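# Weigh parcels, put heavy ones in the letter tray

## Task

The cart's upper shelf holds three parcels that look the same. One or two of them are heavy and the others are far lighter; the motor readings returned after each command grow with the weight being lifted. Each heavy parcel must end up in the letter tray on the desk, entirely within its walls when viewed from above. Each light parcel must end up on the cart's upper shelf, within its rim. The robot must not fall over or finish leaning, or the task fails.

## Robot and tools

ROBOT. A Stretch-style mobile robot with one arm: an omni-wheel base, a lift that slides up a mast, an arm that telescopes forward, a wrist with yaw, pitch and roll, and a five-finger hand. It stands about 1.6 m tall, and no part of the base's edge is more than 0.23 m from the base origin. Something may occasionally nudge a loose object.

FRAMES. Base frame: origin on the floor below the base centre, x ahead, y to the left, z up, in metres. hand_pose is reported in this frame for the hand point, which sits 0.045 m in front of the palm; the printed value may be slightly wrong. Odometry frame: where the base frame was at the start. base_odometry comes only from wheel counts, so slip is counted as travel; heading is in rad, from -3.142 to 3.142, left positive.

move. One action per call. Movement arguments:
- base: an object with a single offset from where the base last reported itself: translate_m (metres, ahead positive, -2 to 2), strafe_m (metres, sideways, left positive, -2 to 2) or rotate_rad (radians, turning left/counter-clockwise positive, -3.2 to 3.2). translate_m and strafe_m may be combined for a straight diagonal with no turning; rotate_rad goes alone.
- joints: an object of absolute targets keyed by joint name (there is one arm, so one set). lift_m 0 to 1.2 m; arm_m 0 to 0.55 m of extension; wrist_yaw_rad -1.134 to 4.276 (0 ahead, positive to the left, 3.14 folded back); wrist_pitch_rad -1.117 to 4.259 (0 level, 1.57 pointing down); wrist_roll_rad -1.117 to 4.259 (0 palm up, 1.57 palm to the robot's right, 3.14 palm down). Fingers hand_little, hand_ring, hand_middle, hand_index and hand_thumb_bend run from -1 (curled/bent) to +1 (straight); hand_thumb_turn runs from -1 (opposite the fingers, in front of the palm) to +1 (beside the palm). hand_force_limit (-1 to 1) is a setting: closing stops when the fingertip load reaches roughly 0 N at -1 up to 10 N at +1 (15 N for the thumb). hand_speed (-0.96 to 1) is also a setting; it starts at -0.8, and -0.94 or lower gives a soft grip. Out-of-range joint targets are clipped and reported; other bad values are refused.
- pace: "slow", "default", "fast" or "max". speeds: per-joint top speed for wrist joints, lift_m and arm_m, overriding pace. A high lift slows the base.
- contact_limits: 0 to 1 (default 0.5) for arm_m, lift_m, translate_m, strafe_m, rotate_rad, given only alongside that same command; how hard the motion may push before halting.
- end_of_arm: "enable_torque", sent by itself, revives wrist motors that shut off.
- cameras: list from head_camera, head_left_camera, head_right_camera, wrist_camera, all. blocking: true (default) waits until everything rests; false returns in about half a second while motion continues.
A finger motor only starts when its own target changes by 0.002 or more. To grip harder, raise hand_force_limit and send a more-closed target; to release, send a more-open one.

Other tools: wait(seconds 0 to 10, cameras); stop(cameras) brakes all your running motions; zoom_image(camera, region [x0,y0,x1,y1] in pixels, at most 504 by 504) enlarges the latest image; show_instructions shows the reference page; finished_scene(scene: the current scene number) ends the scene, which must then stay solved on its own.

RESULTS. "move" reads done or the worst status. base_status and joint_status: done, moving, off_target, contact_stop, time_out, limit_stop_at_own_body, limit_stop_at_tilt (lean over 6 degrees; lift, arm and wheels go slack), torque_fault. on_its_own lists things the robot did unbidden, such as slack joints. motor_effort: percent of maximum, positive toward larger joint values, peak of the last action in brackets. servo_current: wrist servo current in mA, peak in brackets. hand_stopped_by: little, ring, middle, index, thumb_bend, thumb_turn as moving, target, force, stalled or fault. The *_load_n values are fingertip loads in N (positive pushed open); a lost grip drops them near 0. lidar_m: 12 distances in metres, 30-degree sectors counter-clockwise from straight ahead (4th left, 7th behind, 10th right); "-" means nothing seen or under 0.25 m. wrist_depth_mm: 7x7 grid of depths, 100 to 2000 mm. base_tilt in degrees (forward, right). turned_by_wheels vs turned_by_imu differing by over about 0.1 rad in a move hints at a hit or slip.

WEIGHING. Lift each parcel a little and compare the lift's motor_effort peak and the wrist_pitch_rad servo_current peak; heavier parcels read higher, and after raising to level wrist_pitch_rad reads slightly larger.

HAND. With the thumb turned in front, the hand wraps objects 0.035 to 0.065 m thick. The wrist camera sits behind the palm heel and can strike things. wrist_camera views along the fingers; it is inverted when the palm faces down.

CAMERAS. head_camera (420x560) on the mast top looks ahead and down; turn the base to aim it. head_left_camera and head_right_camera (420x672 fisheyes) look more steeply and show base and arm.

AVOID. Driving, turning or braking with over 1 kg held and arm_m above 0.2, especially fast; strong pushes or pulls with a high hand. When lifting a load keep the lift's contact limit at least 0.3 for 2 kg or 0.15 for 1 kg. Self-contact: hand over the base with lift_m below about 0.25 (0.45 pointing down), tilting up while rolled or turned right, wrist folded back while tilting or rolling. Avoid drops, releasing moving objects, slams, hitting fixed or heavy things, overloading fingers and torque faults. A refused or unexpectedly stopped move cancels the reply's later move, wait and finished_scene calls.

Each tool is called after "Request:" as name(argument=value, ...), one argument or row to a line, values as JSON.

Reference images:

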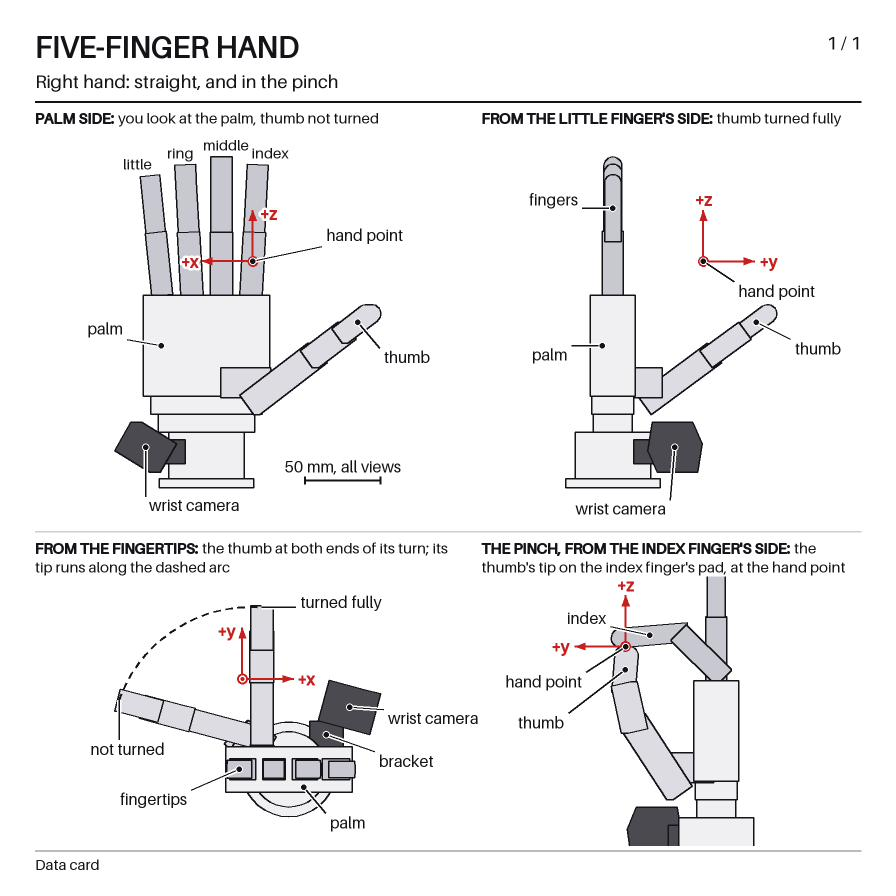

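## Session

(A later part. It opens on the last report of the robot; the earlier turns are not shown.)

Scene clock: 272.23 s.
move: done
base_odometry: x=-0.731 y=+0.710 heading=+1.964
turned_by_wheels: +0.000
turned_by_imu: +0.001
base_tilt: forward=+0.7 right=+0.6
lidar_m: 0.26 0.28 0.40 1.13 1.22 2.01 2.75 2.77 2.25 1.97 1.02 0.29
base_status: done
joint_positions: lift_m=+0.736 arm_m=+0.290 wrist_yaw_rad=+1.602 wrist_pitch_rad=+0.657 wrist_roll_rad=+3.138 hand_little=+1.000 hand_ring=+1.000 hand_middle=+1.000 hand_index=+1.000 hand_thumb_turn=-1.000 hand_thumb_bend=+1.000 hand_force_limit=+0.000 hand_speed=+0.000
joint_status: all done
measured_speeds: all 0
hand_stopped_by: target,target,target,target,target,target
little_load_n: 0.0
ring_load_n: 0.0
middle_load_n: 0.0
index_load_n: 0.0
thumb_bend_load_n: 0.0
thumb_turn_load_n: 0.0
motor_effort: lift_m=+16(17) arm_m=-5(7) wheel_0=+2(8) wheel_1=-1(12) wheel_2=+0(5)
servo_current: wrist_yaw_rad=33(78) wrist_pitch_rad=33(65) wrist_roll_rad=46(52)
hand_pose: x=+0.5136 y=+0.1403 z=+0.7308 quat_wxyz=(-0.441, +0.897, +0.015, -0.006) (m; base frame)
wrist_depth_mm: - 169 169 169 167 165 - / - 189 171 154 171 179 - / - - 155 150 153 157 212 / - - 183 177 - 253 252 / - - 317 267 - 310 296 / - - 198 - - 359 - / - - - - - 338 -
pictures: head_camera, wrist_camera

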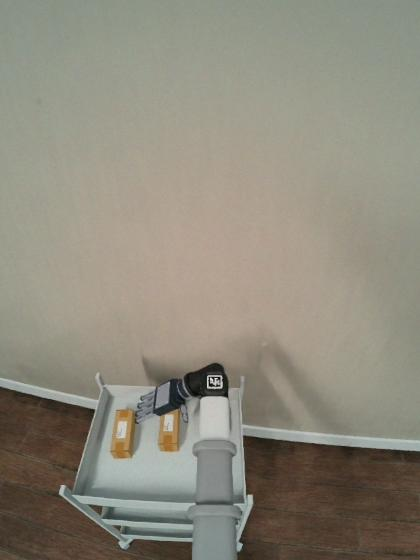

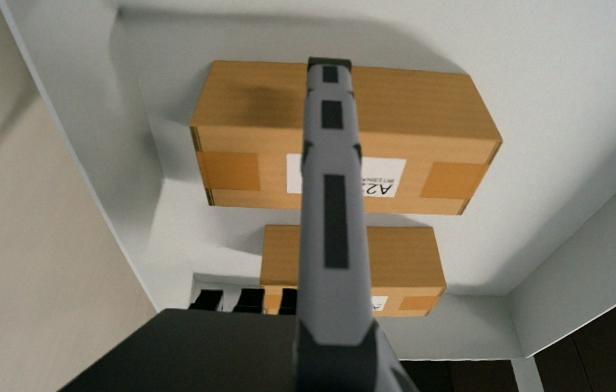

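Request:
move(
  joints={"arm_m": 0.284, "hand_little": 0.4, "hand_ring": 0.4, "hand_middle": 0.4, "hand_index": 0.4},
  cameras=["wrist_camera"],
)

Request:
move(
  joints={"lift_m": 0.715},
  contact_limits={"lift_m": 0.2},
  cameras=["head_camera", "wrist_camera"],
)

Request:
zoom_image(
  camera="head_camera",
  region=[100, 360, 230, 490],
)

Scene clock: 280.93 s.
move: done
base_odometry: x=-0.731 y=+0.710 heading=+1.964
turned_by_wheels: +0.000
turned_by_imu: +0.001
base_tilt: forward=+0.6 right=+0.6
lidar_m: 0.27 0.28 0.41 1.11 1.24 2.00 2.74 2.78 2.24 1.97 1.02 0.27
base_status: not commanded
joint_positions: lift_m=+0.736 arm_m=+0.284 wrist_yaw_rad=+1.602 wrist_pitch_rad=+0.657 wrist_roll_rad=+3.138 hand_little=+0.400 hand_ring=+0.400 hand_middle=+0.400 hand_index=+0.400 hand_thumb_turn=-1.000 hand_thumb_bend=+1.000 hand_force_limit=+0.000 hand_speed=+0.000
joint_status: all done
measured_speeds: all 0
hand_stopped_by: target,target,target,target,target,target
little_load_n: 0.0
ring_load_n: 0.0
middle_load_n: 0.0
index_load_n: 0.0
thumb_bend_load_n: 0.0
thumb_turn_load_n: 0.0
motor_effort: lift_m=+16(16) arm_m=-6(7) wheel_0=+2(2) wheel_1=-1(2) wheel_2=+0(0)
servo_current: wrist_yaw_rad=52(59) wrist_pitch_rad=59(59) wrist_roll_rad=52(52)
hand_pose: x=+0.5076 y=+0.1403 z=+0.7308 quat_wxyz=(-0.441, +0.897, +0.015, -0.006) (m; base frame)
wrist_depth_mm: - 169 170 169 168 165 - / - 189 169 154 171 180 - / - 220 150 149 149 200 213 / - - 178 177 - 254 252 / - - 191 - - 310 298 / - - 153 - - 359 - / - - - - - 338 -
pictures: wrist_camera

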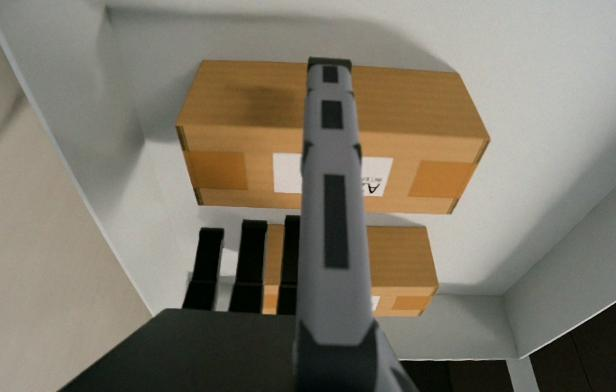

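Scene clock: 281.73 s.
move: done
base_odometry: x=-0.731 y=+0.710 heading=+1.964
turned_by_wheels: +0.000
turned_by_imu: +0.000
base_tilt: forward=+0.6 right=+0.7
lidar_m: 0.26 0.26 0.39 1.12 1.24 1.99 2.81 2.77 2.25 2.00 1.01 0.28
base_status: not commanded
joint_positions: lift_m=+0.716 arm_m=+0.284 wrist_yaw_rad=+1.602 wrist_pitch_rad=+0.657 wrist_roll_rad=+3.138 hand_little=+0.400 hand_ring=+0.400 hand_middle=+0.400 hand_index=+0.400 hand_thumb_turn=-1.000 hand_thumb_bend=+1.000 hand_force_limit=+0.000 hand_speed=+0.000
joint_status: all done
measured_speeds: all 0
hand_stopped_by: target,target,target,target,target,target
little_load_n: 0.0
ring_load_n: 0.0
middle_load_n: 0.0
index_load_n: 0.0
thumb_bend_load_n: 0.0
thumb_turn_load_n: 0.0
motor_effort: lift_m=+16(16) arm_m=-5(6) wheel_0=+2(3) wheel_1=-1(2) wheel_2=+0(0)
servo_current: wrist_yaw_rad=20(59) wrist_pitch_rad=59(59) wrist_roll_rad=39(52)
contact_limits: lift_m 0.2
hand_pose: x=+0.5076 y=+0.1403 z=+0.7108 quat_wxyz=(-0.441, +0.897, +0.015, -0.006) (m; base frame)
wrist_depth_mm: - 145 146 145 148 142 - / - 166 161 154 160 161 - / - 187 135 140 144 151 193 / - 229 151 145 - 148 223 / - - 182 170 - 274 273 / - - 154 - - 351 - / - - - - - 336 -
pictures: head_camera, wrist_camera

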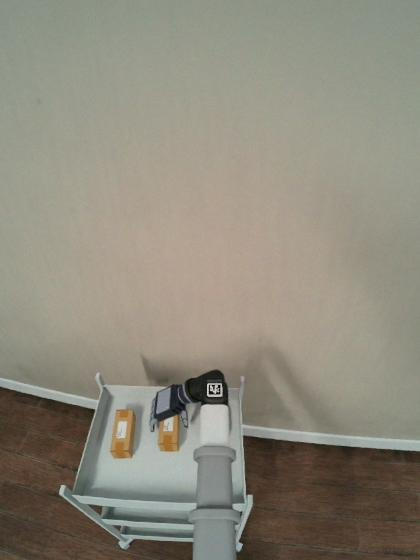

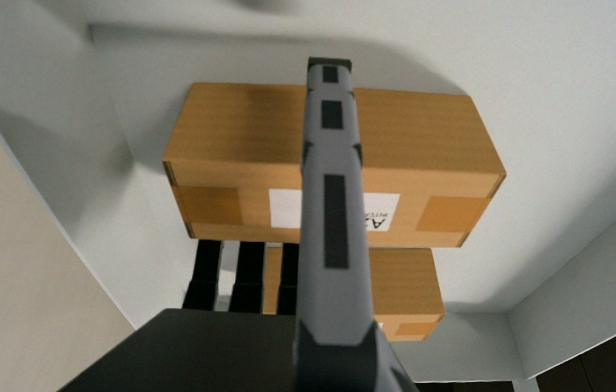

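Scaled by 3.877 from the camera's 420x560 image, which has a finer 1200x1600 frame.

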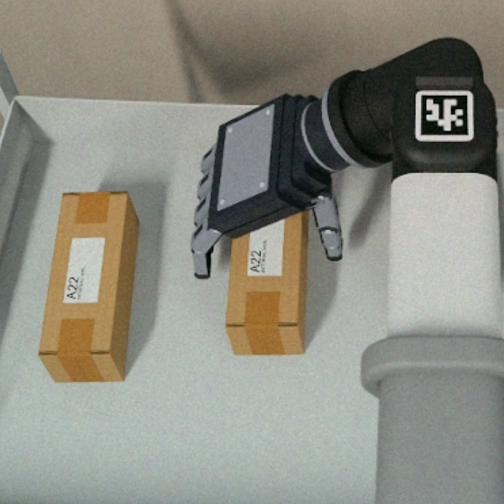

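Request:
move(
  joints={"hand_little": -0.6, "hand_ring": -0.6, "hand_middle": -0.6, "hand_index": -0.6, "hand_thumb_bend": -0.6, "hand_force_limit": -0.6, "hand_speed": -0.92},
  cameras=["head_camera", "wrist_camera"],
)

Request:
zoom_image(
  camera="head_camera",
  region=[100, 360, 230, 490],
)

Scene clock: 296.33 s.
move: off_target
base_odometry: x=-0.731 y=+0.710 heading=+1.964
turned_by_wheels: +0.000
turned_by_imu: +0.004
base_tilt: forward=+0.7 right=+0.6
lidar_m: 0.26 0.26 0.40 1.11 1.24 1.98 2.76 2.78 2.26 1.97 1.01 0.30
base_status: not commanded
joint_positions: lift_m=+0.716 arm_m=+0.284 wrist_yaw_rad=+1.602 wrist_pitch_rad=+0.657 wrist_roll_rad=+3.138 hand_little=-0.033 hand_ring=+0.028 hand_middle=+0.065 hand_index=+0.050 hand_thumb_turn=-1.000 hand_thumb_bend=+0.818 hand_force_limit=-0.600 hand_speed=-0.920
joint_status: hand_little off_target (ended at -0.033, target -0.600); hand_ring off_target (ended at +0.028, target -0.600); hand_middle off_target (ended at +0.065, target -0.600); hand_index off_target (ended at +0.050, target -0.600); hand_thumb_bend off_target (ended at +0.818, target -0.600); the others done
measured_speeds: all 0
hand_stopped_by: force,force,force,force,force,target
little_load_n: 2.0
ring_load_n: 2.0
middle_load_n: 1.0
index_load_n: 1.0
thumb_bend_load_n: 5.0
thumb_turn_load_n: 2.0
motor_effort: lift_m=+16(16) arm_m=-5(6) wheel_0=+2(2) wheel_1=-2(2) wheel_2=+0(0)
servo_current: wrist_yaw_rad=46(72) wrist_pitch_rad=39(59) wrist_roll_rad=52(59)
contact_limits: lift_m 0.2
hand_pose: x=+0.5076 y=+0.1403 z=+0.7108 quat_wxyz=(-0.441, +0.897, +0.015, -0.006) (m; base frame)
wrist_depth_mm: - 148 145 145 148 142 - / - 165 146 150 156 158 - / - 186 129 131 132 142 193 / - 228 151 145 - 149 223 / - - 169 171 - 273 274 / - - 150 - - 351 - / - - - - - 332 -
pictures: head_camera, wrist_camera

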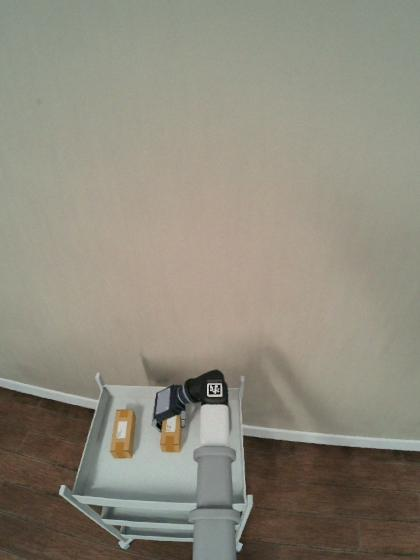

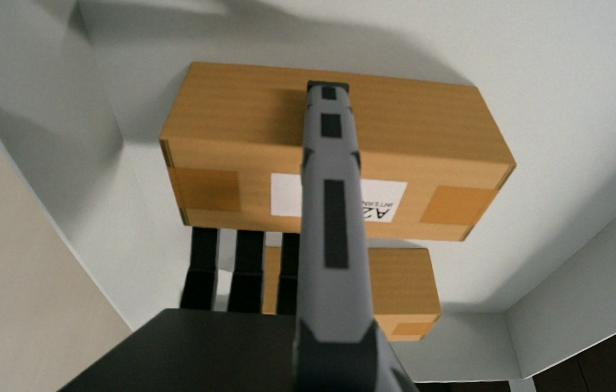

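Scaled by 3.877 from the camera's 420x560 image, which has a finer 1200x1600 frame.

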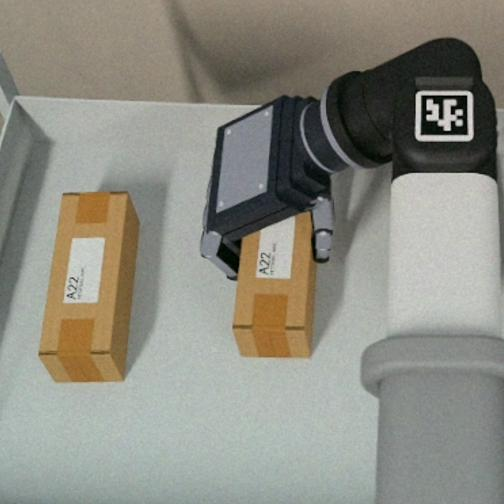

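Request:
move(
  joints={"hand_little": -0.8, "hand_ring": -0.8, "hand_middle": -0.8, "hand_index": -0.8, "hand_thumb_bend": -0.8, "hand_force_limit": 0.2, "hand_speed": -0.94},
  cameras=[],
)

Request:
move(
  joints={"lift_m": 0.755},
  pace="slow",
  cameras=["head_camera", "wrist_camera"],
)

Request:
zoom_image(
  camera="head_camera",
  region=[100, 340, 230, 470],
)

Scene clock: 301.83 s.
move: off_target
base_odometry: x=-0.731 y=+0.710 heading=+1.964
turned_by_wheels: +0.000
turned_by_imu: +0.002
base_tilt: forward=+0.7 right=+0.7
lidar_m: 0.25 0.27 0.39 1.11 1.25 2.00 2.75 2.74 2.25 2.01 1.03 0.28
base_status: not commanded
joint_positions: lift_m=+0.716 arm_m=+0.284 wrist_yaw_rad=+1.602 wrist_pitch_rad=+0.657 wrist_roll_rad=+3.138 hand_little=-0.082 hand_ring=-0.004 hand_middle=+0.038 hand_index=+0.018 hand_thumb_turn=-1.000 hand_thumb_bend=+0.820 hand_force_limit=+0.200 hand_speed=-0.940
joint_status: hand_little off_target (ended at -0.082, target -0.800); hand_ring off_target (ended at -0.004, target -0.800); hand_middle off_target (ended at +0.038, target -0.800); hand_index off_target (ended at +0.018, target -0.800); hand_thumb_bend off_target (ended at +0.820, target -0.800); the others done
measured_speeds: all 0
hand_stopped_by: force,force,force,force,force,target
little_load_n: 6.0
ring_load_n: 3.5
middle_load_n: 3.5
index_load_n: 6.5
thumb_bend_load_n: 17.0
thumb_turn_load_n: 6.0
motor_effort: lift_m=+16(16) arm_m=-5(6) wheel_0=+2(2) wheel_1=-2(2) wheel_2=+0(0)
servo_current: wrist_yaw_rad=52(59) wrist_pitch_rad=52(65) wrist_roll_rad=52(52)
contact_limits: lift_m 0.2
hand_pose: x=+0.5076 y=+0.1403 z=+0.7108 quat_wxyz=(-0.441, +0.897, +0.015, -0.006) (m; base frame)
wrist_depth_mm: - 147 145 145 145 143 - / - 165 142 148 156 159 - / - 185 127 128 131 140 189 / - 227 150 145 - 144 224 / - - 169 170 - 277 290 / - - 150 - - 349 - / - - - - - 336 -
pictures: none
No camera images: "cameras" was empty.

Scene clock: 303.00 s.
move: done
base_odometry: x=-0.731 y=+0.710 heading=+1.964
turned_by_wheels: +0.000
turned_by_imu: +0.000
base_tilt: forward=+0.6 right=+0.6
lidar_m: 0.27 0.27 0.40 1.13 1.24 2.01 2.77 2.76 2.27 2.00 1.01 0.28
base_status: not commanded
joint_positions: lift_m=+0.754 arm_m=+0.284 wrist_yaw_rad=+1.602 wrist_pitch_rad=+0.657 wrist_roll_rad=+3.138 hand_little=-0.082 hand_ring=-0.004 hand_middle=+0.038 hand_index=+0.018 hand_thumb_turn=-1.000 hand_thumb_bend=+0.820 hand_force_limit=+0.200 hand_speed=-0.940
joint_status: all done
measured_speeds: all 0
hand_stopped_by: force,force,force,force,force,target
little_load_n: 5.5
ring_load_n: 3.0
middle_load_n: 3.5
index_load_n: 7.0
thumb_bend_load_n: 17.0
thumb_turn_load_n: 6.5
motor_effort: lift_m=+30(33) arm_m=-5(6) wheel_0=+2(2) wheel_1=-1(2) wheel_2=+0(0)
servo_current: wrist_yaw_rad=33(72) wrist_pitch_rad=46(65) wrist_roll_rad=39(52)
hand_pose: x=+0.5076 y=+0.1403 z=+0.7496 quat_wxyz=(-0.441, +0.897, +0.015, -0.006) (m; base frame)
wrist_depth_mm: - 187 187 187 186 183 - / - 208 142 147 158 198 203 / - - 127 127 131 140 236 / - - 150 145 - 145 278 / - - 168 170 - 342 - / - - 150 - - 364 - / - - - - - 345 -
pictures: head_camera, wrist_camera

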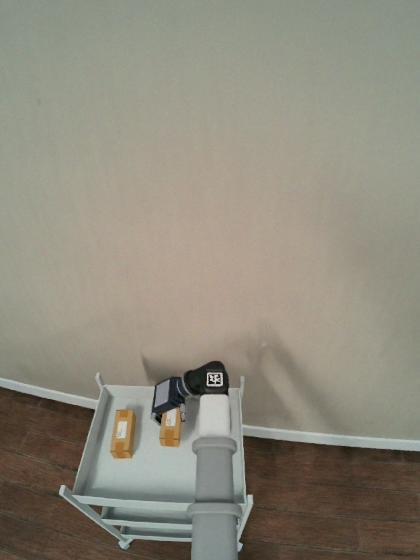

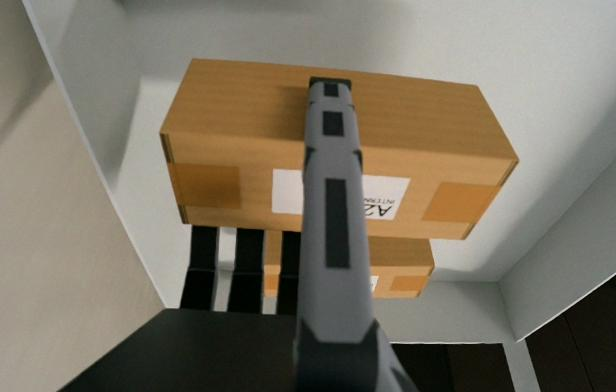

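Scaled by 3.877 from the camera's 420x560 image, which has a finer 1200x1600 frame.

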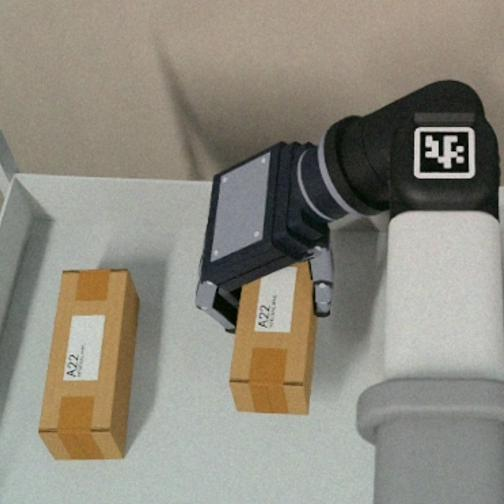

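Request:
move(
  joints={"lift_m": 0.795},
  pace="slow",
)

Request:
wait(
  seconds=1,
)

Scene clock: 309.13 s.
move: done
base_odometry: x=-0.731 y=+0.710 heading=+1.964
turned_by_wheels: +0.000
turned_by_imu: +0.002
base_tilt: forward=+0.6 right=+0.7
lidar_m: 0.26 0.30 0.42 1.11 1.25 2.03 2.75 2.75 2.26 2.00 1.04 0.28
base_status: not commanded
joint_positions: lift_m=+0.794 arm_m=+0.284 wrist_yaw_rad=+1.601 wrist_pitch_rad=+0.657 wrist_roll_rad=+3.138 hand_little=-0.082 hand_ring=-0.004 hand_middle=+0.038 hand_index=+0.018 hand_thumb_turn=-1.000 hand_thumb_bend=+0.820 hand_force_limit=+0.200 hand_speed=-0.940
joint_status: all done
measured_speeds: all 0
hand_stopped_by: force,force,force,force,force,target
little_load_n: 5.5
ring_load_n: 3.0
middle_load_n: 3.5
index_load_n: 7.0
thumb_bend_load_n: 17.5
thumb_turn_load_n: 6.5
motor_effort: lift_m=+30(33) arm_m=-5(6) wheel_0=+2(2) wheel_1=-2(2) wheel_2=+0(0)
servo_current: wrist_yaw_rad=52(59) wrist_pitch_rad=52(65) wrist_roll_rad=39(59)
hand_pose: x=+0.5076 y=+0.1403 z=+0.7896 quat_wxyz=(-0.441, +0.897, +0.015, -0.006) (m; base frame)
wrist_depth_mm: - - 223 229 226 223 - / - - 142 146 157 241 247 / - - 127 128 131 140 278 / - - 150 145 - 140 - / - - 168 170 - 394 - / - - 150 - - 375 1430 / - - - - - - -
pictures: none

Scene clock: 310.13 s.
base_odometry: x=-0.731 y=+0.710 heading=+1.964
turned_by_wheels: +0.000
turned_by_imu: +0.000
base_tilt: forward=+0.7 right=+0.7
lidar_m: 0.27 0.27 0.37 1.12 1.21 2.02 2.74 2.75 2.26 2.01 1.02 0.28
base_status: not commanded
joint_positions: lift_m=+0.794 arm_m=+0.284 wrist_yaw_rad=+1.601 wrist_pitch_rad=+0.657 wrist_roll_rad=+3.138 hand_little=-0.082 hand_ring=-0.004 hand_middle=+0.038 hand_index=+0.018 hand_thumb_turn=-1.000 hand_thumb_bend=+0.820 hand_force_limit=+0.200 hand_speed=-0.940
joint_status: all done
measured_speeds: all 0
hand_stopped_by: force,force,force,force,force,target
little_load_n: 5.5
ring_load_n: 3.0
middle_load_n: 3.5
index_load_n: 7.0
thumb_bend_load_n: 17.5
thumb_turn_load_n: 6.5
motor_effort: lift_m=+30(33) arm_m=-5(6) wheel_0=+2(2) wheel_1=-2(2) wheel_2=+0(0)
servo_current: wrist_yaw_rad=52(59) wrist_pitch_rad=33(65) wrist_roll_rad=39(59)
hand_pose: x=+0.5076 y=+0.1403 z=+0.7896 quat_wxyz=(-0.441, +0.897, +0.015, -0.006) (m; base frame)
wrist_depth_mm: - - 223 229 226 223 - / - - 142 147 157 241 247 / - - 127 127 131 139 278 / - - 150 145 - 139 - / - - 168 170 - 394 - / - - 150 - - 375 1397 / - - - - - - -
wait: 1.00 s; at rest by 0.27 s
pictures: none

Request:
move(
  joints={"lift_m": 0.717},
  pace="slow",
  contact_limits={"lift_m": 0.2},
)

Request:
move(
  joints={"hand_little": 0.4, "hand_ring": 0.4, "hand_middle": 0.4, "hand_index": 0.4, "hand_thumb_bend": 1.0, "hand_speed": -0.6},
)

Request:
move(
  joints={"lift_m": 0.795},
  pace="slow",
  cameras=["wrist_camera", "head_camera"],
)

Scene clock: 316.70 s.
move: done
base_odometry: x=-0.731 y=+0.710 heading=+1.964
turned_by_wheels: +0.000
turned_by_imu: +0.002
base_tilt: forward=+0.6 right=+0.6
lidar_m: 0.26 0.29 0.41 1.11 1.25 1.99 2.73 2.76 2.23 1.97 0.99 0.26
base_status: not commanded
joint_positions: lift_m=+0.717 arm_m=+0.284 wrist_yaw_rad=+1.601 wrist_pitch_rad=+0.657 wrist_roll_rad=+3.138 hand_little=-0.082 hand_ring=-0.004 hand_middle=+0.038 hand_index=+0.018 hand_thumb_turn=-1.000 hand_thumb_bend=+0.820 hand_force_limit=+0.200 hand_speed=-0.940
joint_status: all done
measured_speeds: all 0
hand_stopped_by: force,force,force,force,force,target
little_load_n: 6.0
ring_load_n: 3.5
middle_load_n: 3.5
index_load_n: 7.0
thumb_bend_load_n: 17.0
thumb_turn_load_n: 6.5
motor_effort: lift_m=+17(28) arm_m=-5(6) wheel_0=+2(2) wheel_1=-1(2) wheel_2=+0(0)
servo_current: wrist_yaw_rad=33(72) wrist_pitch_rad=59(72) wrist_roll_rad=33(52)
contact_limits: lift_m 0.2
hand_pose: x=+0.5076 y=+0.1403 z=+0.7127 quat_wxyz=(-0.441, +0.897, +0.015, -0.006) (m; base frame)
wrist_depth_mm: - 146 147 150 145 143 - / - 167 142 148 157 160 - / - 187 127 128 131 140 188 / - 229 150 145 - 144 223 / - - 168 170 - 273 274 / - - 149 - - 351 - / - - - - - 336 -
pictures: none

Scene clock: 317.63 s.
move: done
base_odometry: x=-0.731 y=+0.710 heading=+1.964
turned_by_wheels: +0.000
turned_by_imu: +0.000
base_tilt: forward=+0.7 right=+0.7
lidar_m: 0.25 0.28 0.38 1.12 1.24 2.02 2.75 2.76 2.28 1.97 1.01 0.27
base_status: not commanded
joint_positions: lift_m=+0.717 arm_m=+0.284 wrist_yaw_rad=+1.601 wrist_pitch_rad=+0.657 wrist_roll_rad=+3.138 hand_little=+0.400 hand_ring=+0.400 hand_middle=+0.400 hand_index=+0.400 hand_thumb_turn=-1.000 hand_thumb_bend=+1.000 hand_force_limit=+0.200 hand_speed=-0.600
joint_status: all done
measured_speeds: all 0
hand_stopped_by: target,target,target,target,target,target
little_load_n: 0.0
ring_load_n: 0.0
middle_load_n: 0.0
index_load_n: 0.0
thumb_bend_load_n: 0.0
thumb_turn_load_n: 0.0
motor_effort: lift_m=+17(17) arm_m=-5(5) wheel_0=+2(2) wheel_1=-1(2) wheel_2=+0(0)
servo_current: wrist_yaw_rad=39(59) wrist_pitch_rad=52(59) wrist_roll_rad=33(59)
contact_limits: lift_m 0.2
hand_pose: x=+0.5076 y=+0.1403 z=+0.7127 quat_wxyz=(-0.441, +0.897, +0.015, -0.006) (m; base frame)
wrist_depth_mm: - 147 147 151 146 145 - / - 168 143 138 155 161 - / - 183 130 130 133 140 190 / - 231 155 148 - 153 226 / - - 191 - - 277 279 / - - 153 - - 349 - / - - - - - 336 -
pictures: none

Scene clock: 319.17 s.
move: done
base_odometry: x=-0.731 y=+0.710 heading=+1.964
turned_by_wheels: +0.000
turned_by_imu: +0.001
base_tilt: forward=+0.6 right=+0.7
lidar_m: 0.26 0.28 0.40 1.11 1.19 2.01 2.81 2.74 2.25 1.98 1.00 0.29
base_status: not commanded
joint_positions: lift_m=+0.794 arm_m=+0.284 wrist_yaw_rad=+1.601 wrist_pitch_rad=+0.657 wrist_roll_rad=+3.138 hand_little=+0.400 hand_ring=+0.400 hand_middle=+0.400 hand_index=+0.400 hand_thumb_turn=-1.000 hand_thumb_bend=+1.000 hand_force_limit=+0.200 hand_speed=-0.600
joint_status: all done
measured_speeds: all 0
hand_stopped_by: target,target,target,target,target,target
little_load_n: 0.0
ring_load_n: 0.0
middle_load_n: 0.0
index_load_n: 0.0
thumb_bend_load_n: 0.0
thumb_turn_load_n: 0.0
motor_effort: lift_m=+29(31) arm_m=-5(5) wheel_0=+2(2) wheel_1=-1(2) wheel_2=+0(0)
servo_current: wrist_yaw_rad=59(72) wrist_pitch_rad=52(65) wrist_roll_rad=39(52)
hand_pose: x=+0.5076 y=+0.1403 z=+0.7898 quat_wxyz=(-0.441, +0.897, +0.015, -0.006) (m; base frame)
wrist_depth_mm: - - 182 182 195 220 - / - - 242 186 190 252 249 / - - 297 296 293 291 290 / - - 351 303 - 347 - / - - 186 - - - - / - - 154 - - 375 1397 / - - - - - - -
pictures: head_camera, wrist_camera

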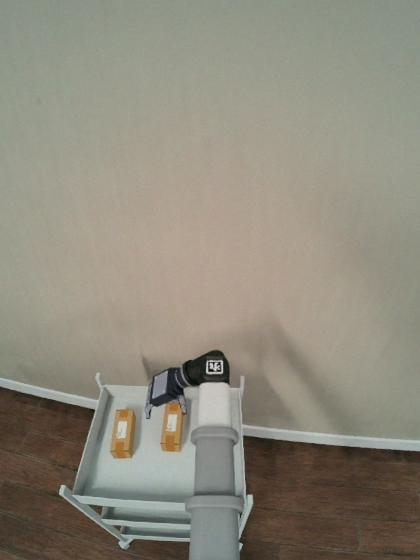

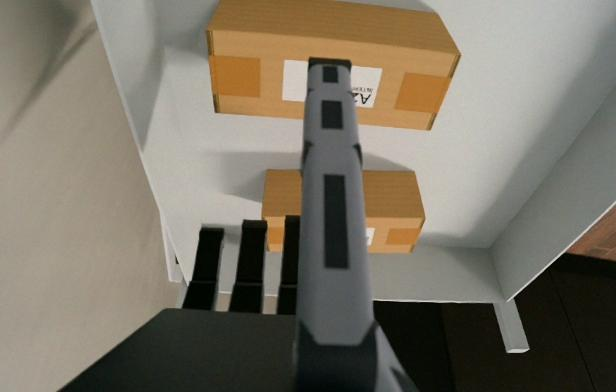

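Request:
move(
  base={"strafe_m": 0.13},
  joints={"arm_m": 0.264, "hand_little": 0.25, "hand_ring": 0.25, "hand_middle": 0.25, "hand_index": 0.25},
)

Request:
move(
  joints={"lift_m": 0.75},
  cameras=["wrist_camera", "head_camera"],
)

Request:
zoom_image(
  camera="head_camera",
  region=[120, 340, 250, 470],
)

Scene clock: 332.77 s.
move: done
base_odometry: x=-0.851 y=+0.660 heading=+1.964
turned_by_wheels: +0.000
turned_by_imu: +0.001
base_tilt: forward=+0.7 right=+0.7
lidar_m: 0.25 0.27 1.43 0.98 1.10 1.76 2.68 2.93 2.37 2.02 1.05 0.28
base_status: done
joint_positions: lift_m=+0.794 arm_m=+0.264 wrist_yaw_rad=+1.601 wrist_pitch_rad=+0.657 wrist_roll_rad=+3.138 hand_little=+0.250 hand_ring=+0.250 hand_middle=+0.250 hand_index=+0.250 hand_thumb_turn=-1.000 hand_thumb_bend=+1.000 hand_force_limit=+0.200 hand_speed=-0.600
joint_status: all done
measured_speeds: all 0
hand_stopped_by: target,target,target,target,target,target
little_load_n: 0.0
ring_load_n: 0.0
middle_load_n: 0.0
index_load_n: 0.0
thumb_bend_load_n: 0.0
thumb_turn_load_n: 0.0
motor_effort: lift_m=+28(29) arm_m=-5(8) wheel_0=+0(8) wheel_1=+2(13) wheel_2=+0(5)
servo_current: wrist_yaw_rad=65(72) wrist_pitch_rad=39(72) wrist_roll_rad=46(52)
hand_pose: x=+0.4876 y=+0.1402 z=+0.7898 quat_wxyz=(-0.441, +0.897, +0.015, -0.006) (m; base frame)
wrist_depth_mm: - 224 219 204 214 223 - / - 256 242 187 195 245 249 / - 289 287 291 219 294 281 / - 262 265 276 - 290 - / - - 182 186 - - 272 / - - 153 - - - - / - - - - - - -
pictures: none

Scene clock: 333.83 s.
move: done
base_odometry: x=-0.851 y=+0.660 heading=+1.964
turned_by_wheels: +0.000
turned_by_imu: +0.000
base_tilt: forward=+0.6 right=+0.7
lidar_m: 0.26 0.27 1.44 1.00 1.09 1.76 2.69 2.89 2.35 2.02 1.01 0.29
base_status: not commanded
joint_positions: lift_m=+0.751 arm_m=+0.264 wrist_yaw_rad=+1.601 wrist_pitch_rad=+0.657 wrist_roll_rad=+3.138 hand_little=+0.250 hand_ring=+0.250 hand_middle=+0.250 hand_index=+0.250 hand_thumb_turn=-1.000 hand_thumb_bend=+1.000 hand_force_limit=+0.200 hand_speed=-0.600
joint_status: all done
measured_speeds: all 0
hand_stopped_by: target,target,target,target,target,target
little_load_n: 0.0
ring_load_n: 0.0
middle_load_n: 0.0
index_load_n: 0.0
thumb_bend_load_n: 0.0
thumb_turn_load_n: 0.0
motor_effort: lift_m=+16(26) arm_m=-5(5) wheel_0=+0(1) wheel_1=+2(2) wheel_2=+0(0)
servo_current: wrist_yaw_rad=52(78) wrist_pitch_rad=59(65) wrist_roll_rad=39(52)
hand_pose: x=+0.4876 y=+0.1402 z=+0.7458 quat_wxyz=(-0.441, +0.897, +0.015, -0.006) (m; base frame)
wrist_depth_mm: - 184 185 185 183 180 - / - 205 181 162 181 191 200 / - 238 175 169 168 179 239 / - 255 256 195 191 276 274 / - 232 184 181 - 253 265 / - 201 153 - - - - / - - - - - - -
pictures: head_camera, wrist_camera

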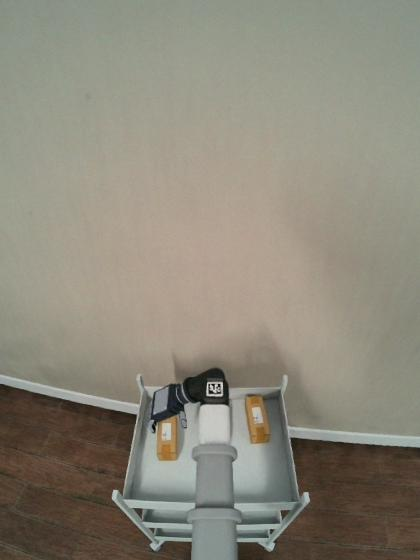

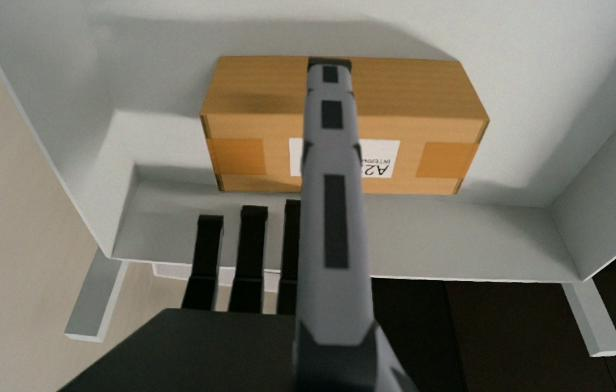

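Scaled by 3.877 from the camera's 420x560 image, which has a finer 1200x1600 frame.

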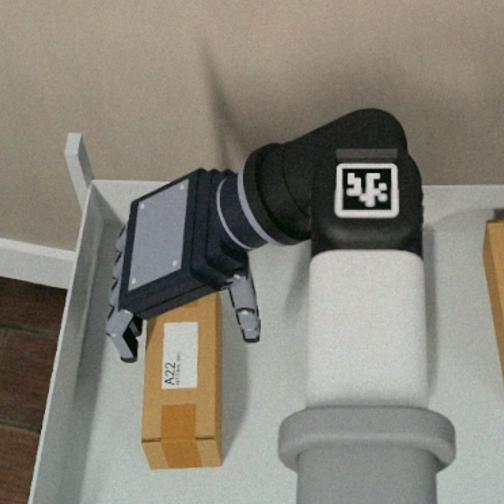

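Request:
move(
  joints={"lift_m": 0.716},
  contact_limits={"lift_m": 0.2},
  pace="slow",
)

Request:
move(
  joints={"hand_little": -0.6, "hand_ring": -0.6, "hand_middle": -0.6, "hand_index": -0.6, "hand_thumb_bend": -0.6, "hand_force_limit": -0.6, "hand_speed": -0.94},
  cameras=["wrist_camera"],
)

Scene clock: 345.90 s.
move: done
base_odometry: x=-0.851 y=+0.660 heading=+1.964
turned_by_wheels: +0.000
turned_by_imu: +0.002
base_tilt: forward=+0.6 right=+0.6
lidar_m: 0.25 0.29 1.41 0.97 1.09 1.75 2.70 2.89 2.37 2.04 1.03 0.28
base_status: not commanded
joint_positions: lift_m=+0.717 arm_m=+0.264 wrist_yaw_rad=+1.601 wrist_pitch_rad=+0.657 wrist_roll_rad=+3.138 hand_little=+0.250 hand_ring=+0.250 hand_middle=+0.250 hand_index=+0.250 hand_thumb_turn=-1.000 hand_thumb_bend=+1.000 hand_force_limit=+0.200 hand_speed=-0.600
joint_status: all done
measured_speeds: all 0
hand_stopped_by: target,target,target,target,target,target
little_load_n: 0.0
ring_load_n: 0.0
middle_load_n: 0.0
index_load_n: 0.0
thumb_bend_load_n: 0.0
thumb_turn_load_n: 0.0
motor_effort: lift_m=+16(16) arm_m=-5(5) wheel_0=+0(1) wheel_1=+1(2) wheel_2=+0(0)
servo_current: wrist_yaw_rad=33(65) wrist_pitch_rad=46(65) wrist_roll_rad=39(46)
contact_limits: lift_m 0.2
hand_pose: x=+0.4876 y=+0.1402 z=+0.7118 quat_wxyz=(-0.441, +0.897, +0.015, -0.006) (m; base frame)
wrist_depth_mm: 148 146 147 151 146 143 - / - 167 163 158 163 164 - / - 188 152 152 148 159 189 / - 229 148 142 146 145 224 / - 229 176 174 - 248 258 / - 208 153 - - 229 234 / - - - - - - -
pictures: none

Scene clock: 352.53 s.
move: off_target
base_odometry: x=-0.851 y=+0.660 heading=+1.964
turned_by_wheels: +0.000
turned_by_imu: +0.002
base_tilt: forward=+0.6 right=+0.7
lidar_m: 0.27 0.29 1.43 0.99 1.07 1.79 2.69 2.92 2.33 2.01 1.02 0.27
base_status: not commanded
joint_positions: lift_m=+0.717 arm_m=+0.264 wrist_yaw_rad=+1.601 wrist_pitch_rad=+0.657 wrist_roll_rad=+3.138 hand_little=-0.133 hand_ring=-0.037 hand_middle=+0.025 hand_index=+0.020 hand_thumb_turn=-1.000 hand_thumb_bend=+0.884 hand_force_limit=-0.600 hand_speed=-0.940
joint_status: hand_little off_target (ended at -0.133, target -0.600); hand_ring off_target (ended at -0.037, target -0.600); hand_middle off_target (ended at +0.025, target -0.600); hand_index off_target (ended at +0.020, target -0.600); hand_thumb_bend off_target (ended at +0.884, target -0.600); the others done
measured_speeds: all 0
hand_stopped_by: force,force,force,force,force,target
little_load_n: 2.5
ring_load_n: 1.0
middle_load_n: 0.5
index_load_n: 1.0
thumb_bend_load_n: 5.0
thumb_turn_load_n: 1.5
motor_effort: lift_m=+16(16) arm_m=-5(5) wheel_0=+0(1) wheel_1=+2(2) wheel_2=+0(0)
servo_current: wrist_yaw_rad=26(85) wrist_pitch_rad=33(72) wrist_roll_rad=52(59)
contact_limits: lift_m 0.2
hand_pose: x=+0.4876 y=+0.1402 z=+0.7118 quat_wxyz=(-0.441, +0.897, +0.015, -0.006) (m; base frame)
wrist_depth_mm: 149 146 147 150 146 143 - / - 167 142 138 157 159 - / - 187 129 128 132 138 183 / - 229 147 142 146 145 234 / - 229 169 - - 249 259 / - 208 150 - - 229 233 / - - - - - - -
pictures: wrist_camera

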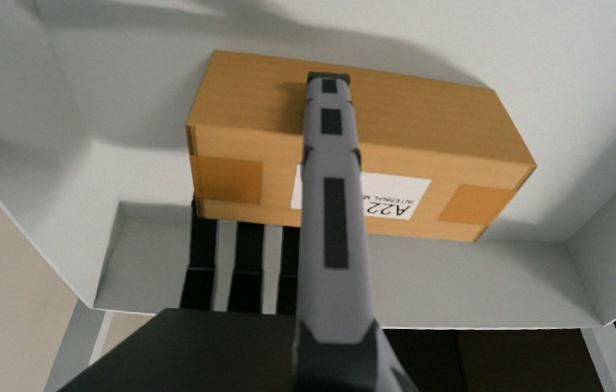

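Request:
move(
  joints={"hand_little": -0.7, "hand_ring": -0.7, "hand_middle": -0.8, "hand_index": -0.8, "hand_thumb_bend": -0.8, "hand_force_limit": -0.2, "hand_speed": -0.94},
  cameras=[],
)

Request:
move(
  joints={"lift_m": 0.755},
  pace="slow",
)

Request:
move(
  joints={"lift_m": 0.795},
  pace="slow",
  cameras=["wrist_camera", "head_camera"],
)

Scene clock: 359.77 s.
move: off_target
base_odometry: x=-0.851 y=+0.660 heading=+1.964
turned_by_wheels: +0.000
turned_by_imu: +0.002
base_tilt: forward=+0.7 right=+0.6
lidar_m: 0.28 0.27 1.42 0.98 1.07 1.76 2.72 2.92 2.36 2.01 1.02 0.25
base_status: not commanded
joint_positions: lift_m=+0.717 arm_m=+0.264 wrist_yaw_rad=+1.601 wrist_pitch_rad=+0.657 wrist_roll_rad=+3.138 hand_little=-0.160 hand_ring=-0.058 hand_middle=+0.004 hand_index=-0.001 hand_thumb_turn=-1.000 hand_thumb_bend=+0.886 hand_force_limit=-0.200 hand_speed=-0.940
joint_status: hand_little off_target (ended at -0.160, target -0.700); hand_ring off_target (ended at -0.058, target -0.700); hand_middle off_target (ended at +0.004, target -0.800); hand_index off_target (ended at -0.001, target -0.800); hand_thumb_bend off_target (ended at +0.886, target -0.800); the others done
measured_speeds: all 0
hand_stopped_by: force,force,force,force,force,target
little_load_n: 4.5
ring_load_n: 4.0
middle_load_n: 4.0
index_load_n: 4.5
thumb_bend_load_n: 11.5
thumb_turn_load_n: 3.0
motor_effort: lift_m=+16(16) arm_m=-5(6) wheel_0=-1(1) wheel_1=+2(2) wheel_2=+0(0)
servo_current: wrist_yaw_rad=52(59) wrist_pitch_rad=52(65) wrist_roll_rad=33(46)
contact_limits: lift_m 0.2
hand_pose: x=+0.4876 y=+0.1402 z=+0.7118 quat_wxyz=(-0.441, +0.897, +0.015, -0.006) (m; base frame)
wrist_depth_mm: 148 146 147 151 146 143 - / - 166 140 136 157 159 - / - 187 129 125 132 136 - / - 229 146 141 145 146 235 / - 232 168 - - 248 254 / - 208 150 - - 229 233 / - - - - - - -
pictures: none
No camera images: "cameras" was empty.

Scene clock: 360.93 s.
move: done
base_odometry: x=-0.851 y=+0.660 heading=+1.964
turned_by_wheels: +0.000
turned_by_imu: +0.000
base_tilt: forward=+0.6 right=+0.6
lidar_m: 0.25 0.29 1.40 0.99 1.09 1.76 2.71 2.88 2.36 2.07 1.05 0.28
base_status: not commanded
joint_positions: lift_m=+0.754 arm_m=+0.264 wrist_yaw_rad=+1.601 wrist_pitch_rad=+0.657 wrist_roll_rad=+3.138 hand_little=-0.160 hand_ring=-0.058 hand_middle=+0.004 hand_index=-0.001 hand_thumb_turn=-1.000 hand_thumb_bend=+0.886 hand_force_limit=-0.200 hand_speed=-0.940
joint_status: all done
measured_speeds: all 0
hand_stopped_by: force,force,force,force,force,target
little_load_n: 4.0
ring_load_n: 3.5
middle_load_n: 4.0
index_load_n: 5.0
thumb_bend_load_n: 11.5
thumb_turn_load_n: 3.5
motor_effort: lift_m=+29(30) arm_m=-5(5) wheel_0=+0(0) wheel_1=+2(2) wheel_2=+0(0)
servo_current: wrist_yaw_rad=39(65) wrist_pitch_rad=26(72) wrist_roll_rad=39(52)
hand_pose: x=+0.4876 y=+0.1402 z=+0.7497 quat_wxyz=(-0.441, +0.897, +0.015, -0.006) (m; base frame)
wrist_depth_mm: - 187 184 189 187 185 - / - 210 140 135 159 195 204 / - 244 129 125 132 135 - / - 255 146 141 146 146 277 / - 236 167 - - 249 265 / - 205 150 - - - - / - - - - - - -
pictures: none

Scene clock: 362.10 s.
move: done
base_odometry: x=-0.851 y=+0.660 heading=+1.964
turned_by_wheels: +0.000
turned_by_imu: +0.000
base_tilt: forward=+0.6 right=+0.7
lidar_m: 0.25 0.29 1.45 1.01 1.07 1.75 2.69 2.94 2.34 2.03 1.01 0.26
base_status: not commanded
joint_positions: lift_m=+0.794 arm_m=+0.264 wrist_yaw_rad=+1.601 wrist_pitch_rad=+0.657 wrist_roll_rad=+3.138 hand_little=-0.160 hand_ring=-0.058 hand_middle=+0.004 hand_index=-0.001 hand_thumb_turn=-1.000 hand_thumb_bend=+0.886 hand_force_limit=-0.200 hand_speed=-0.940
joint_status: all done
measured_speeds: all 0
hand_stopped_by: force,force,force,force,force,target
little_load_n: 4.5
ring_load_n: 3.5
middle_load_n: 4.5
index_load_n: 4.5
thumb_bend_load_n: 11.5
thumb_turn_load_n: 3.5
motor_effort: lift_m=+29(31) arm_m=-5(5) wheel_0=+0(1) wheel_1=+2(2) wheel_2=+0(0)
servo_current: wrist_yaw_rad=78(78) wrist_pitch_rad=46(65) wrist_roll_rad=46(52)
hand_pose: x=+0.4876 y=+0.1402 z=+0.7897 quat_wxyz=(-0.441, +0.897, +0.015, -0.006) (m; base frame)
wrist_depth_mm: - 224 224 229 228 224 - / - 256 140 135 158 237 248 / - 289 128 124 132 135 - / - 263 146 142 146 146 - / - - 167 173 - - 272 / - - 150 - - - - / - - - - - - -
pictures: head_camera, wrist_camera

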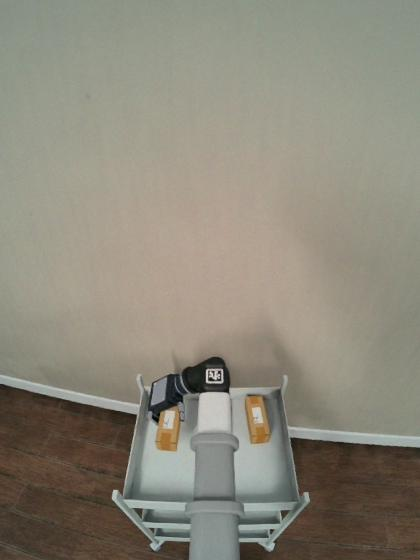

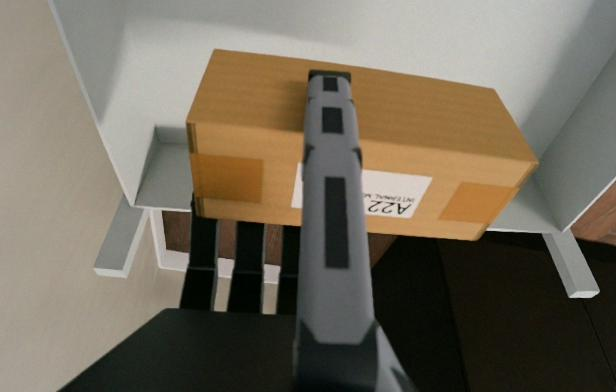

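Request:
move(
  joints={"wrist_pitch_rad": 0.2},
)

Request:
move(
  joints={"wrist_pitch_rad": 0.65},
)

Request:
move(
  joints={"lift_m": 0.718},
  pace="slow",
  contact_limits={"lift_m": 0.2},
)

Request:
move(
  joints={"hand_little": 0.3, "hand_ring": 0.3, "hand_middle": 0.3, "hand_index": 0.3, "hand_thumb_bend": 1.0, "hand_speed": -0.6},
)

Request:
move(
  joints={"lift_m": 0.795},
  pace="slow",
  cameras=["wrist_camera", "head_camera"],
)

Request:
move(
  joints={"wrist_pitch_rad": 0.2},
)

Request:
move(
  joints={"wrist_pitch_rad": 0.65},
)

Scene clock: 372.63 s.
move: done
base_odometry: x=-0.851 y=+0.660 heading=+1.964
turned_by_wheels: +0.000
turned_by_imu: +0.001
base_tilt: forward=+0.6 right=+0.6
lidar_m: 0.26 0.29 1.40 1.01 1.07 1.73 2.69 2.91 2.31 2.02 1.03 0.29
base_status: not commanded
joint_positions: lift_m=+0.794 arm_m=+0.264 wrist_yaw_rad=+1.601 wrist_pitch_rad=+0.211 wrist_roll_rad=+3.138 hand_little=-0.160 hand_ring=-0.058 hand_middle=+0.004 hand_index=-0.001 hand_thumb_turn=-1.000 hand_thumb_bend=+0.886 hand_force_limit=-0.200 hand_speed=-0.940
joint_status: all done
measured_speeds: all 0
hand_stopped_by: force,force,force,force,force,target
little_load_n: 4.5
ring_load_n: 3.5
middle_load_n: 4.0
index_load_n: 5.0
thumb_bend_load_n: 11.5
thumb_turn_load_n: 3.5
motor_effort: lift_m=+29(29) arm_m=-5(5) wheel_0=+0(1) wheel_1=+2(2) wheel_2=+0(0)
servo_current: wrist_yaw_rad=52(65) wrist_pitch_rad=46(189) wrist_roll_rad=39(46)
hand_pose: x=+0.4856 y=+0.2055 z=+0.8673 quat_wxyz=(-0.629, +0.778, +0.013, -0.009) (m; base frame)
wrist_depth_mm: - 205 1281 1281 1255 1229 1255 / - - 138 135 156 159 - / - - 128 125 132 135 - / - - 146 142 146 146 - / - - 165 - - 1025 - / - - 150 - - - - / - - - - - - -
pictures: none

Scene clock: 373.53 s.
move: done
base_odometry: x=-0.851 y=+0.660 heading=+1.964
turned_by_wheels: +0.000
turned_by_imu: +0.000
base_tilt: forward=+0.6 right=+0.7
lidar_m: 0.25 0.27 1.40 0.98 1.08 1.77 2.74 2.93 2.35 2.04 1.04 0.28
base_status: not commanded
joint_positions: lift_m=+0.794 arm_m=+0.264 wrist_yaw_rad=+1.601 wrist_pitch_rad=+0.651 wrist_roll_rad=+3.138 hand_little=-0.160 hand_ring=-0.058 hand_middle=+0.004 hand_index=-0.001 hand_thumb_turn=-1.000 hand_thumb_bend=+0.886 hand_force_limit=-0.200 hand_speed=-0.940
joint_status: all done
measured_speeds: all 0
hand_stopped_by: force,force,force,force,force,target
little_load_n: 4.5
ring_load_n: 4.0
middle_load_n: 4.5
index_load_n: 5.0
thumb_bend_load_n: 11.5
thumb_turn_load_n: 3.5
motor_effort: lift_m=+29(29) arm_m=-5(5) wheel_0=+0(1) wheel_1=+2(2) wheel_2=+0(0)
servo_current: wrist_yaw_rad=52(59) wrist_pitch_rad=26(65) wrist_roll_rad=46(52)
hand_pose: x=+0.4876 y=+0.1413 z=+0.7905 quat_wxyz=(-0.444, +0.896, +0.015, -0.006) (m; base frame)
wrist_depth_mm: - 224 225 230 228 225 - / - 257 140 135 157 237 248 / - 287 128 125 132 135 - / - 265 146 141 145 146 - / - - 167 174 - - - / - - 150 - - - - / - - - - - - -
pictures: none

Scene clock: 375.07 s.
move: done
base_odometry: x=-0.851 y=+0.660 heading=+1.964
turned_by_wheels: +0.000
turned_by_imu: +0.001
base_tilt: forward=+0.7 right=+0.7
lidar_m: 0.25 0.29 1.41 0.97 1.08 1.71 2.73 2.93 2.37 2.01 1.03 0.27
base_status: not commanded
joint_positions: lift_m=+0.719 arm_m=+0.264 wrist_yaw_rad=+1.601 wrist_pitch_rad=+0.651 wrist_roll_rad=+3.138 hand_little=-0.160 hand_ring=-0.058 hand_middle=+0.004 hand_index=-0.001 hand_thumb_turn=-1.000 hand_thumb_bend=+0.886 hand_force_limit=-0.200 hand_speed=-0.940
joint_status: all done
measured_speeds: all 0
hand_stopped_by: force,force,force,force,force,target
little_load_n: 4.5
ring_load_n: 3.5
middle_load_n: 4.0
index_load_n: 5.0
thumb_bend_load_n: 11.5
thumb_turn_load_n: 3.5
motor_effort: lift_m=+16(27) arm_m=-5(5) wheel_0=+0(1) wheel_1=+1(2) wheel_2=+0(0)
servo_current: wrist_yaw_rad=39(65) wrist_pitch_rad=39(65) wrist_roll_rad=39(59)
contact_limits: lift_m 0.2
hand_pose: x=+0.4876 y=+0.1413 z=+0.7146 quat_wxyz=(-0.444, +0.896, +0.015, -0.006) (m; base frame)
wrist_depth_mm: - 149 148 153 151 146 - / - 170 140 135 158 161 - / - 197 129 125 132 136 - / - 233 146 141 146 146 237 / - 229 168 - - 247 256 / - 208 150 - - 229 232 / - - - - - - -
pictures: none

Scene clock: 375.97 s.
move: done
base_odometry: x=-0.851 y=+0.660 heading=+1.964
turned_by_wheels: +0.000
turned_by_imu: +0.000
base_tilt: forward=+0.6 right=+0.6
lidar_m: 0.27 0.26 1.41 0.99 1.07 1.73 2.71 2.89 2.35 2.04 1.05 0.27
base_status: not commanded
joint_positions: lift_m=+0.719 arm_m=+0.264 wrist_yaw_rad=+1.601 wrist_pitch_rad=+0.651 wrist_roll_rad=+3.138 hand_little=+0.300 hand_ring=+0.300 hand_middle=+0.300 hand_index=+0.300 hand_thumb_turn=-1.000 hand_thumb_bend=+1.000 hand_force_limit=-0.200 hand_speed=-0.600
joint_status: all done
measured_speeds: all 0
hand_stopped_by: target,target,target,target,target,target
little_load_n: 0.0
ring_load_n: 0.0
middle_load_n: 0.0
index_load_n: 0.0
thumb_bend_load_n: 0.0
thumb_turn_load_n: 0.0
motor_effort: lift_m=+16(16) arm_m=-5(5) wheel_0=+0(1) wheel_1=+2(2) wheel_2=+0(0)
servo_current: wrist_yaw_rad=39(78) wrist_pitch_rad=39(59) wrist_roll_rad=39(52)
contact_limits: lift_m 0.2
hand_pose: x=+0.4876 y=+0.1413 z=+0.7146 quat_wxyz=(-0.444, +0.896, +0.015, -0.006) (m; base frame)
wrist_depth_mm: - 149 149 153 151 146 - / - 170 143 124 159 161 - / - 191 129 128 135 138 192 / - 236 158 151 150 150 229 / - 229 188 183 - 248 257 / - 208 154 - - 228 232 / - - - - - - -
pictures: none

Scene clock: 377.50 s.
move: done
base_odometry: x=-0.851 y=+0.660 heading=+1.964
turned_by_wheels: +0.000
turned_by_imu: +0.001
base_tilt: forward=+0.7 right=+0.7
lidar_m: 0.26 0.25 1.40 1.00 1.10 1.74 2.73 2.93 2.32 2.03 1.02 0.29
base_status: not commanded
joint_positions: lift_m=+0.794 arm_m=+0.264 wrist_yaw_rad=+1.601 wrist_pitch_rad=+0.651 wrist_roll_rad=+3.138 hand_little=+0.300 hand_ring=+0.300 hand_middle=+0.300 hand_index=+0.300 hand_thumb_turn=-1.000 hand_thumb_bend=+1.000 hand_force_limit=-0.200 hand_speed=-0.600
joint_status: all done
measured_speeds: all 0
hand_stopped_by: target,target,target,target,target,target
little_load_n: 0.0
ring_load_n: 0.0
middle_load_n: -0.5
index_load_n: 0.0
thumb_bend_load_n: 0.0
thumb_turn_load_n: 0.0
motor_effort: lift_m=+29(31) arm_m=-5(5) wheel_0=+0(1) wheel_1=+2(2) wheel_2=+0(0)
servo_current: wrist_yaw_rad=39(85) wrist_pitch_rad=39(59) wrist_roll_rad=33(52)
hand_pose: x=+0.4876 y=+0.1413 z=+0.7905 quat_wxyz=(-0.444, +0.896, +0.015, -0.006) (m; base frame)
wrist_depth_mm: - 224 219 182 189 220 - / - 257 244 187 196 246 250 / - 287 290 291 294 293 281 / - 266 268 276 - 286 293 / - - 185 185 - - - / - - 153 - - - - / - - - - - - -
pictures: head_camera, wrist_camera

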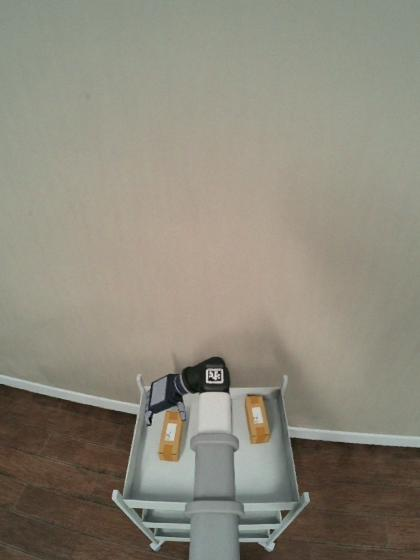

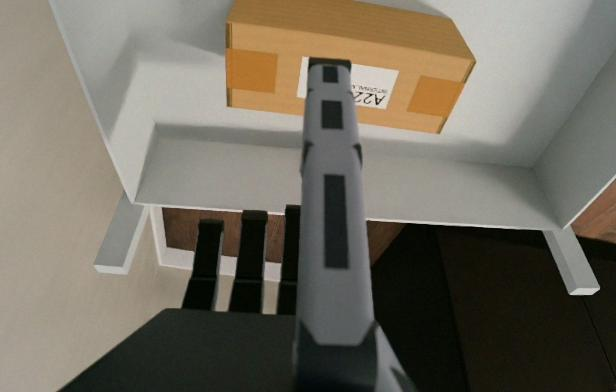

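Scene clock: 378.40 s.
move: done
base_odometry: x=-0.851 y=+0.660 heading=+1.964
turned_by_wheels: +0.000
turned_by_imu: +0.000
base_tilt: forward=+0.6 right=+0.6
lidar_m: 0.27 0.28 1.45 0.98 1.10 1.77 2.73 2.94 2.35 2.04 1.03 0.29
base_status: not commanded
joint_positions: lift_m=+0.794 arm_m=+0.264 wrist_yaw_rad=+1.601 wrist_pitch_rad=+0.210 wrist_roll_rad=+3.138 hand_little=+0.300 hand_ring=+0.300 hand_middle=+0.300 hand_index=+0.300 hand_thumb_turn=-1.000 hand_thumb_bend=+1.000 hand_force_limit=-0.200 hand_speed=-0.600
joint_status: all done
measured_speeds: all 0
hand_stopped_by: target,target,target,target,target,target
little_load_n: 0.0
ring_load_n: 0.0
middle_load_n: 0.0
index_load_n: 0.0
thumb_bend_load_n: 0.0
thumb_turn_load_n: 0.0
motor_effort: lift_m=+29(29) arm_m=-5(5) wheel_0=-1(1) wheel_1=+2(2) wheel_2=+0(0)
servo_current: wrist_yaw_rad=33(59) wrist_pitch_rad=39(169) wrist_roll_rad=46(52)
hand_pose: x=+0.4857 y=+0.2057 z=+0.8676 quat_wxyz=(-0.629, +0.777, +0.013, -0.009) (m; base frame)
wrist_depth_mm: - 206 1336 1336 1281 1255 1229 / - - 1576 124 - 1182 - / - - - - - - - / - - - - - - - / - - 182 - - 1060 - / - - 153 - - - - / - - - - - - -
pictures: none

Scene clock: 379.30 s.
move: done
base_odometry: x=-0.851 y=+0.660 heading=+1.964
turned_by_wheels: +0.000
turned_by_imu: +0.000
base_tilt: forward=+0.7 right=+0.6
lidar_m: 0.25 0.28 1.40 1.00 1.08 1.77 2.70 2.88 2.35 2.04 1.02 0.28
base_status: not commanded
joint_positions: lift_m=+0.794 arm_m=+0.264 wrist_yaw_rad=+1.601 wrist_pitch_rad=+0.651 wrist_roll_rad=+3.138 hand_little=+0.300 hand_ring=+0.300 hand_middle=+0.300 hand_index=+0.300 hand_thumb_turn=-1.000 hand_thumb_bend=+1.000 hand_force_limit=-0.200 hand_speed=-0.600
joint_status: all done
measured_speeds: all 0
hand_stopped_by: target,target,target,target,target,target
little_load_n: 0.0
ring_load_n: 0.0
middle_load_n: 0.0
index_load_n: 0.0
thumb_bend_load_n: 0.0
thumb_turn_load_n: 0.0
motor_effort: lift_m=+28(29) arm_m=-5(5) wheel_0=+0(1) wheel_1=+2(2) wheel_2=+0(0)
servo_current: wrist_yaw_rad=39(65) wrist_pitch_rad=33(78) wrist_roll_rad=46(46)
hand_pose: x=+0.4876 y=+0.1414 z=+0.7906 quat_wxyz=(-0.444, +0.896, +0.015, -0.006) (m; base frame)
wrist_depth_mm: - 224 220 182 189 220 - / - 258 244 187 196 250 249 / - 289 289 291 294 293 282 / - 265 268 271 - 286 287 / - - 185 185 - - - / - - 154 - - - - / - - - - - - -
pictures: none

Request:
zoom_image(
  camera="head_camera",
  region=[120, 370, 320, 530],
)

Scaled by 2.520 from the camera's 420x560 image, which has a finer 1200x1600 frame.
This view is cut from an older image: the scene may have changed since it was taken.

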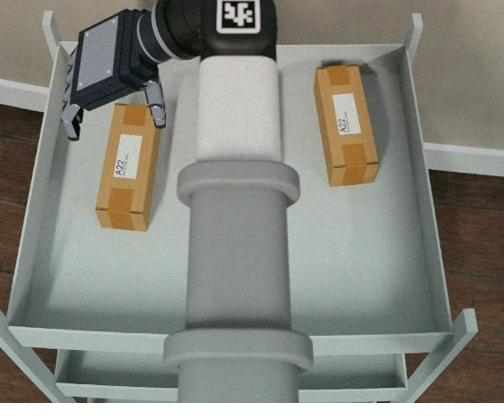

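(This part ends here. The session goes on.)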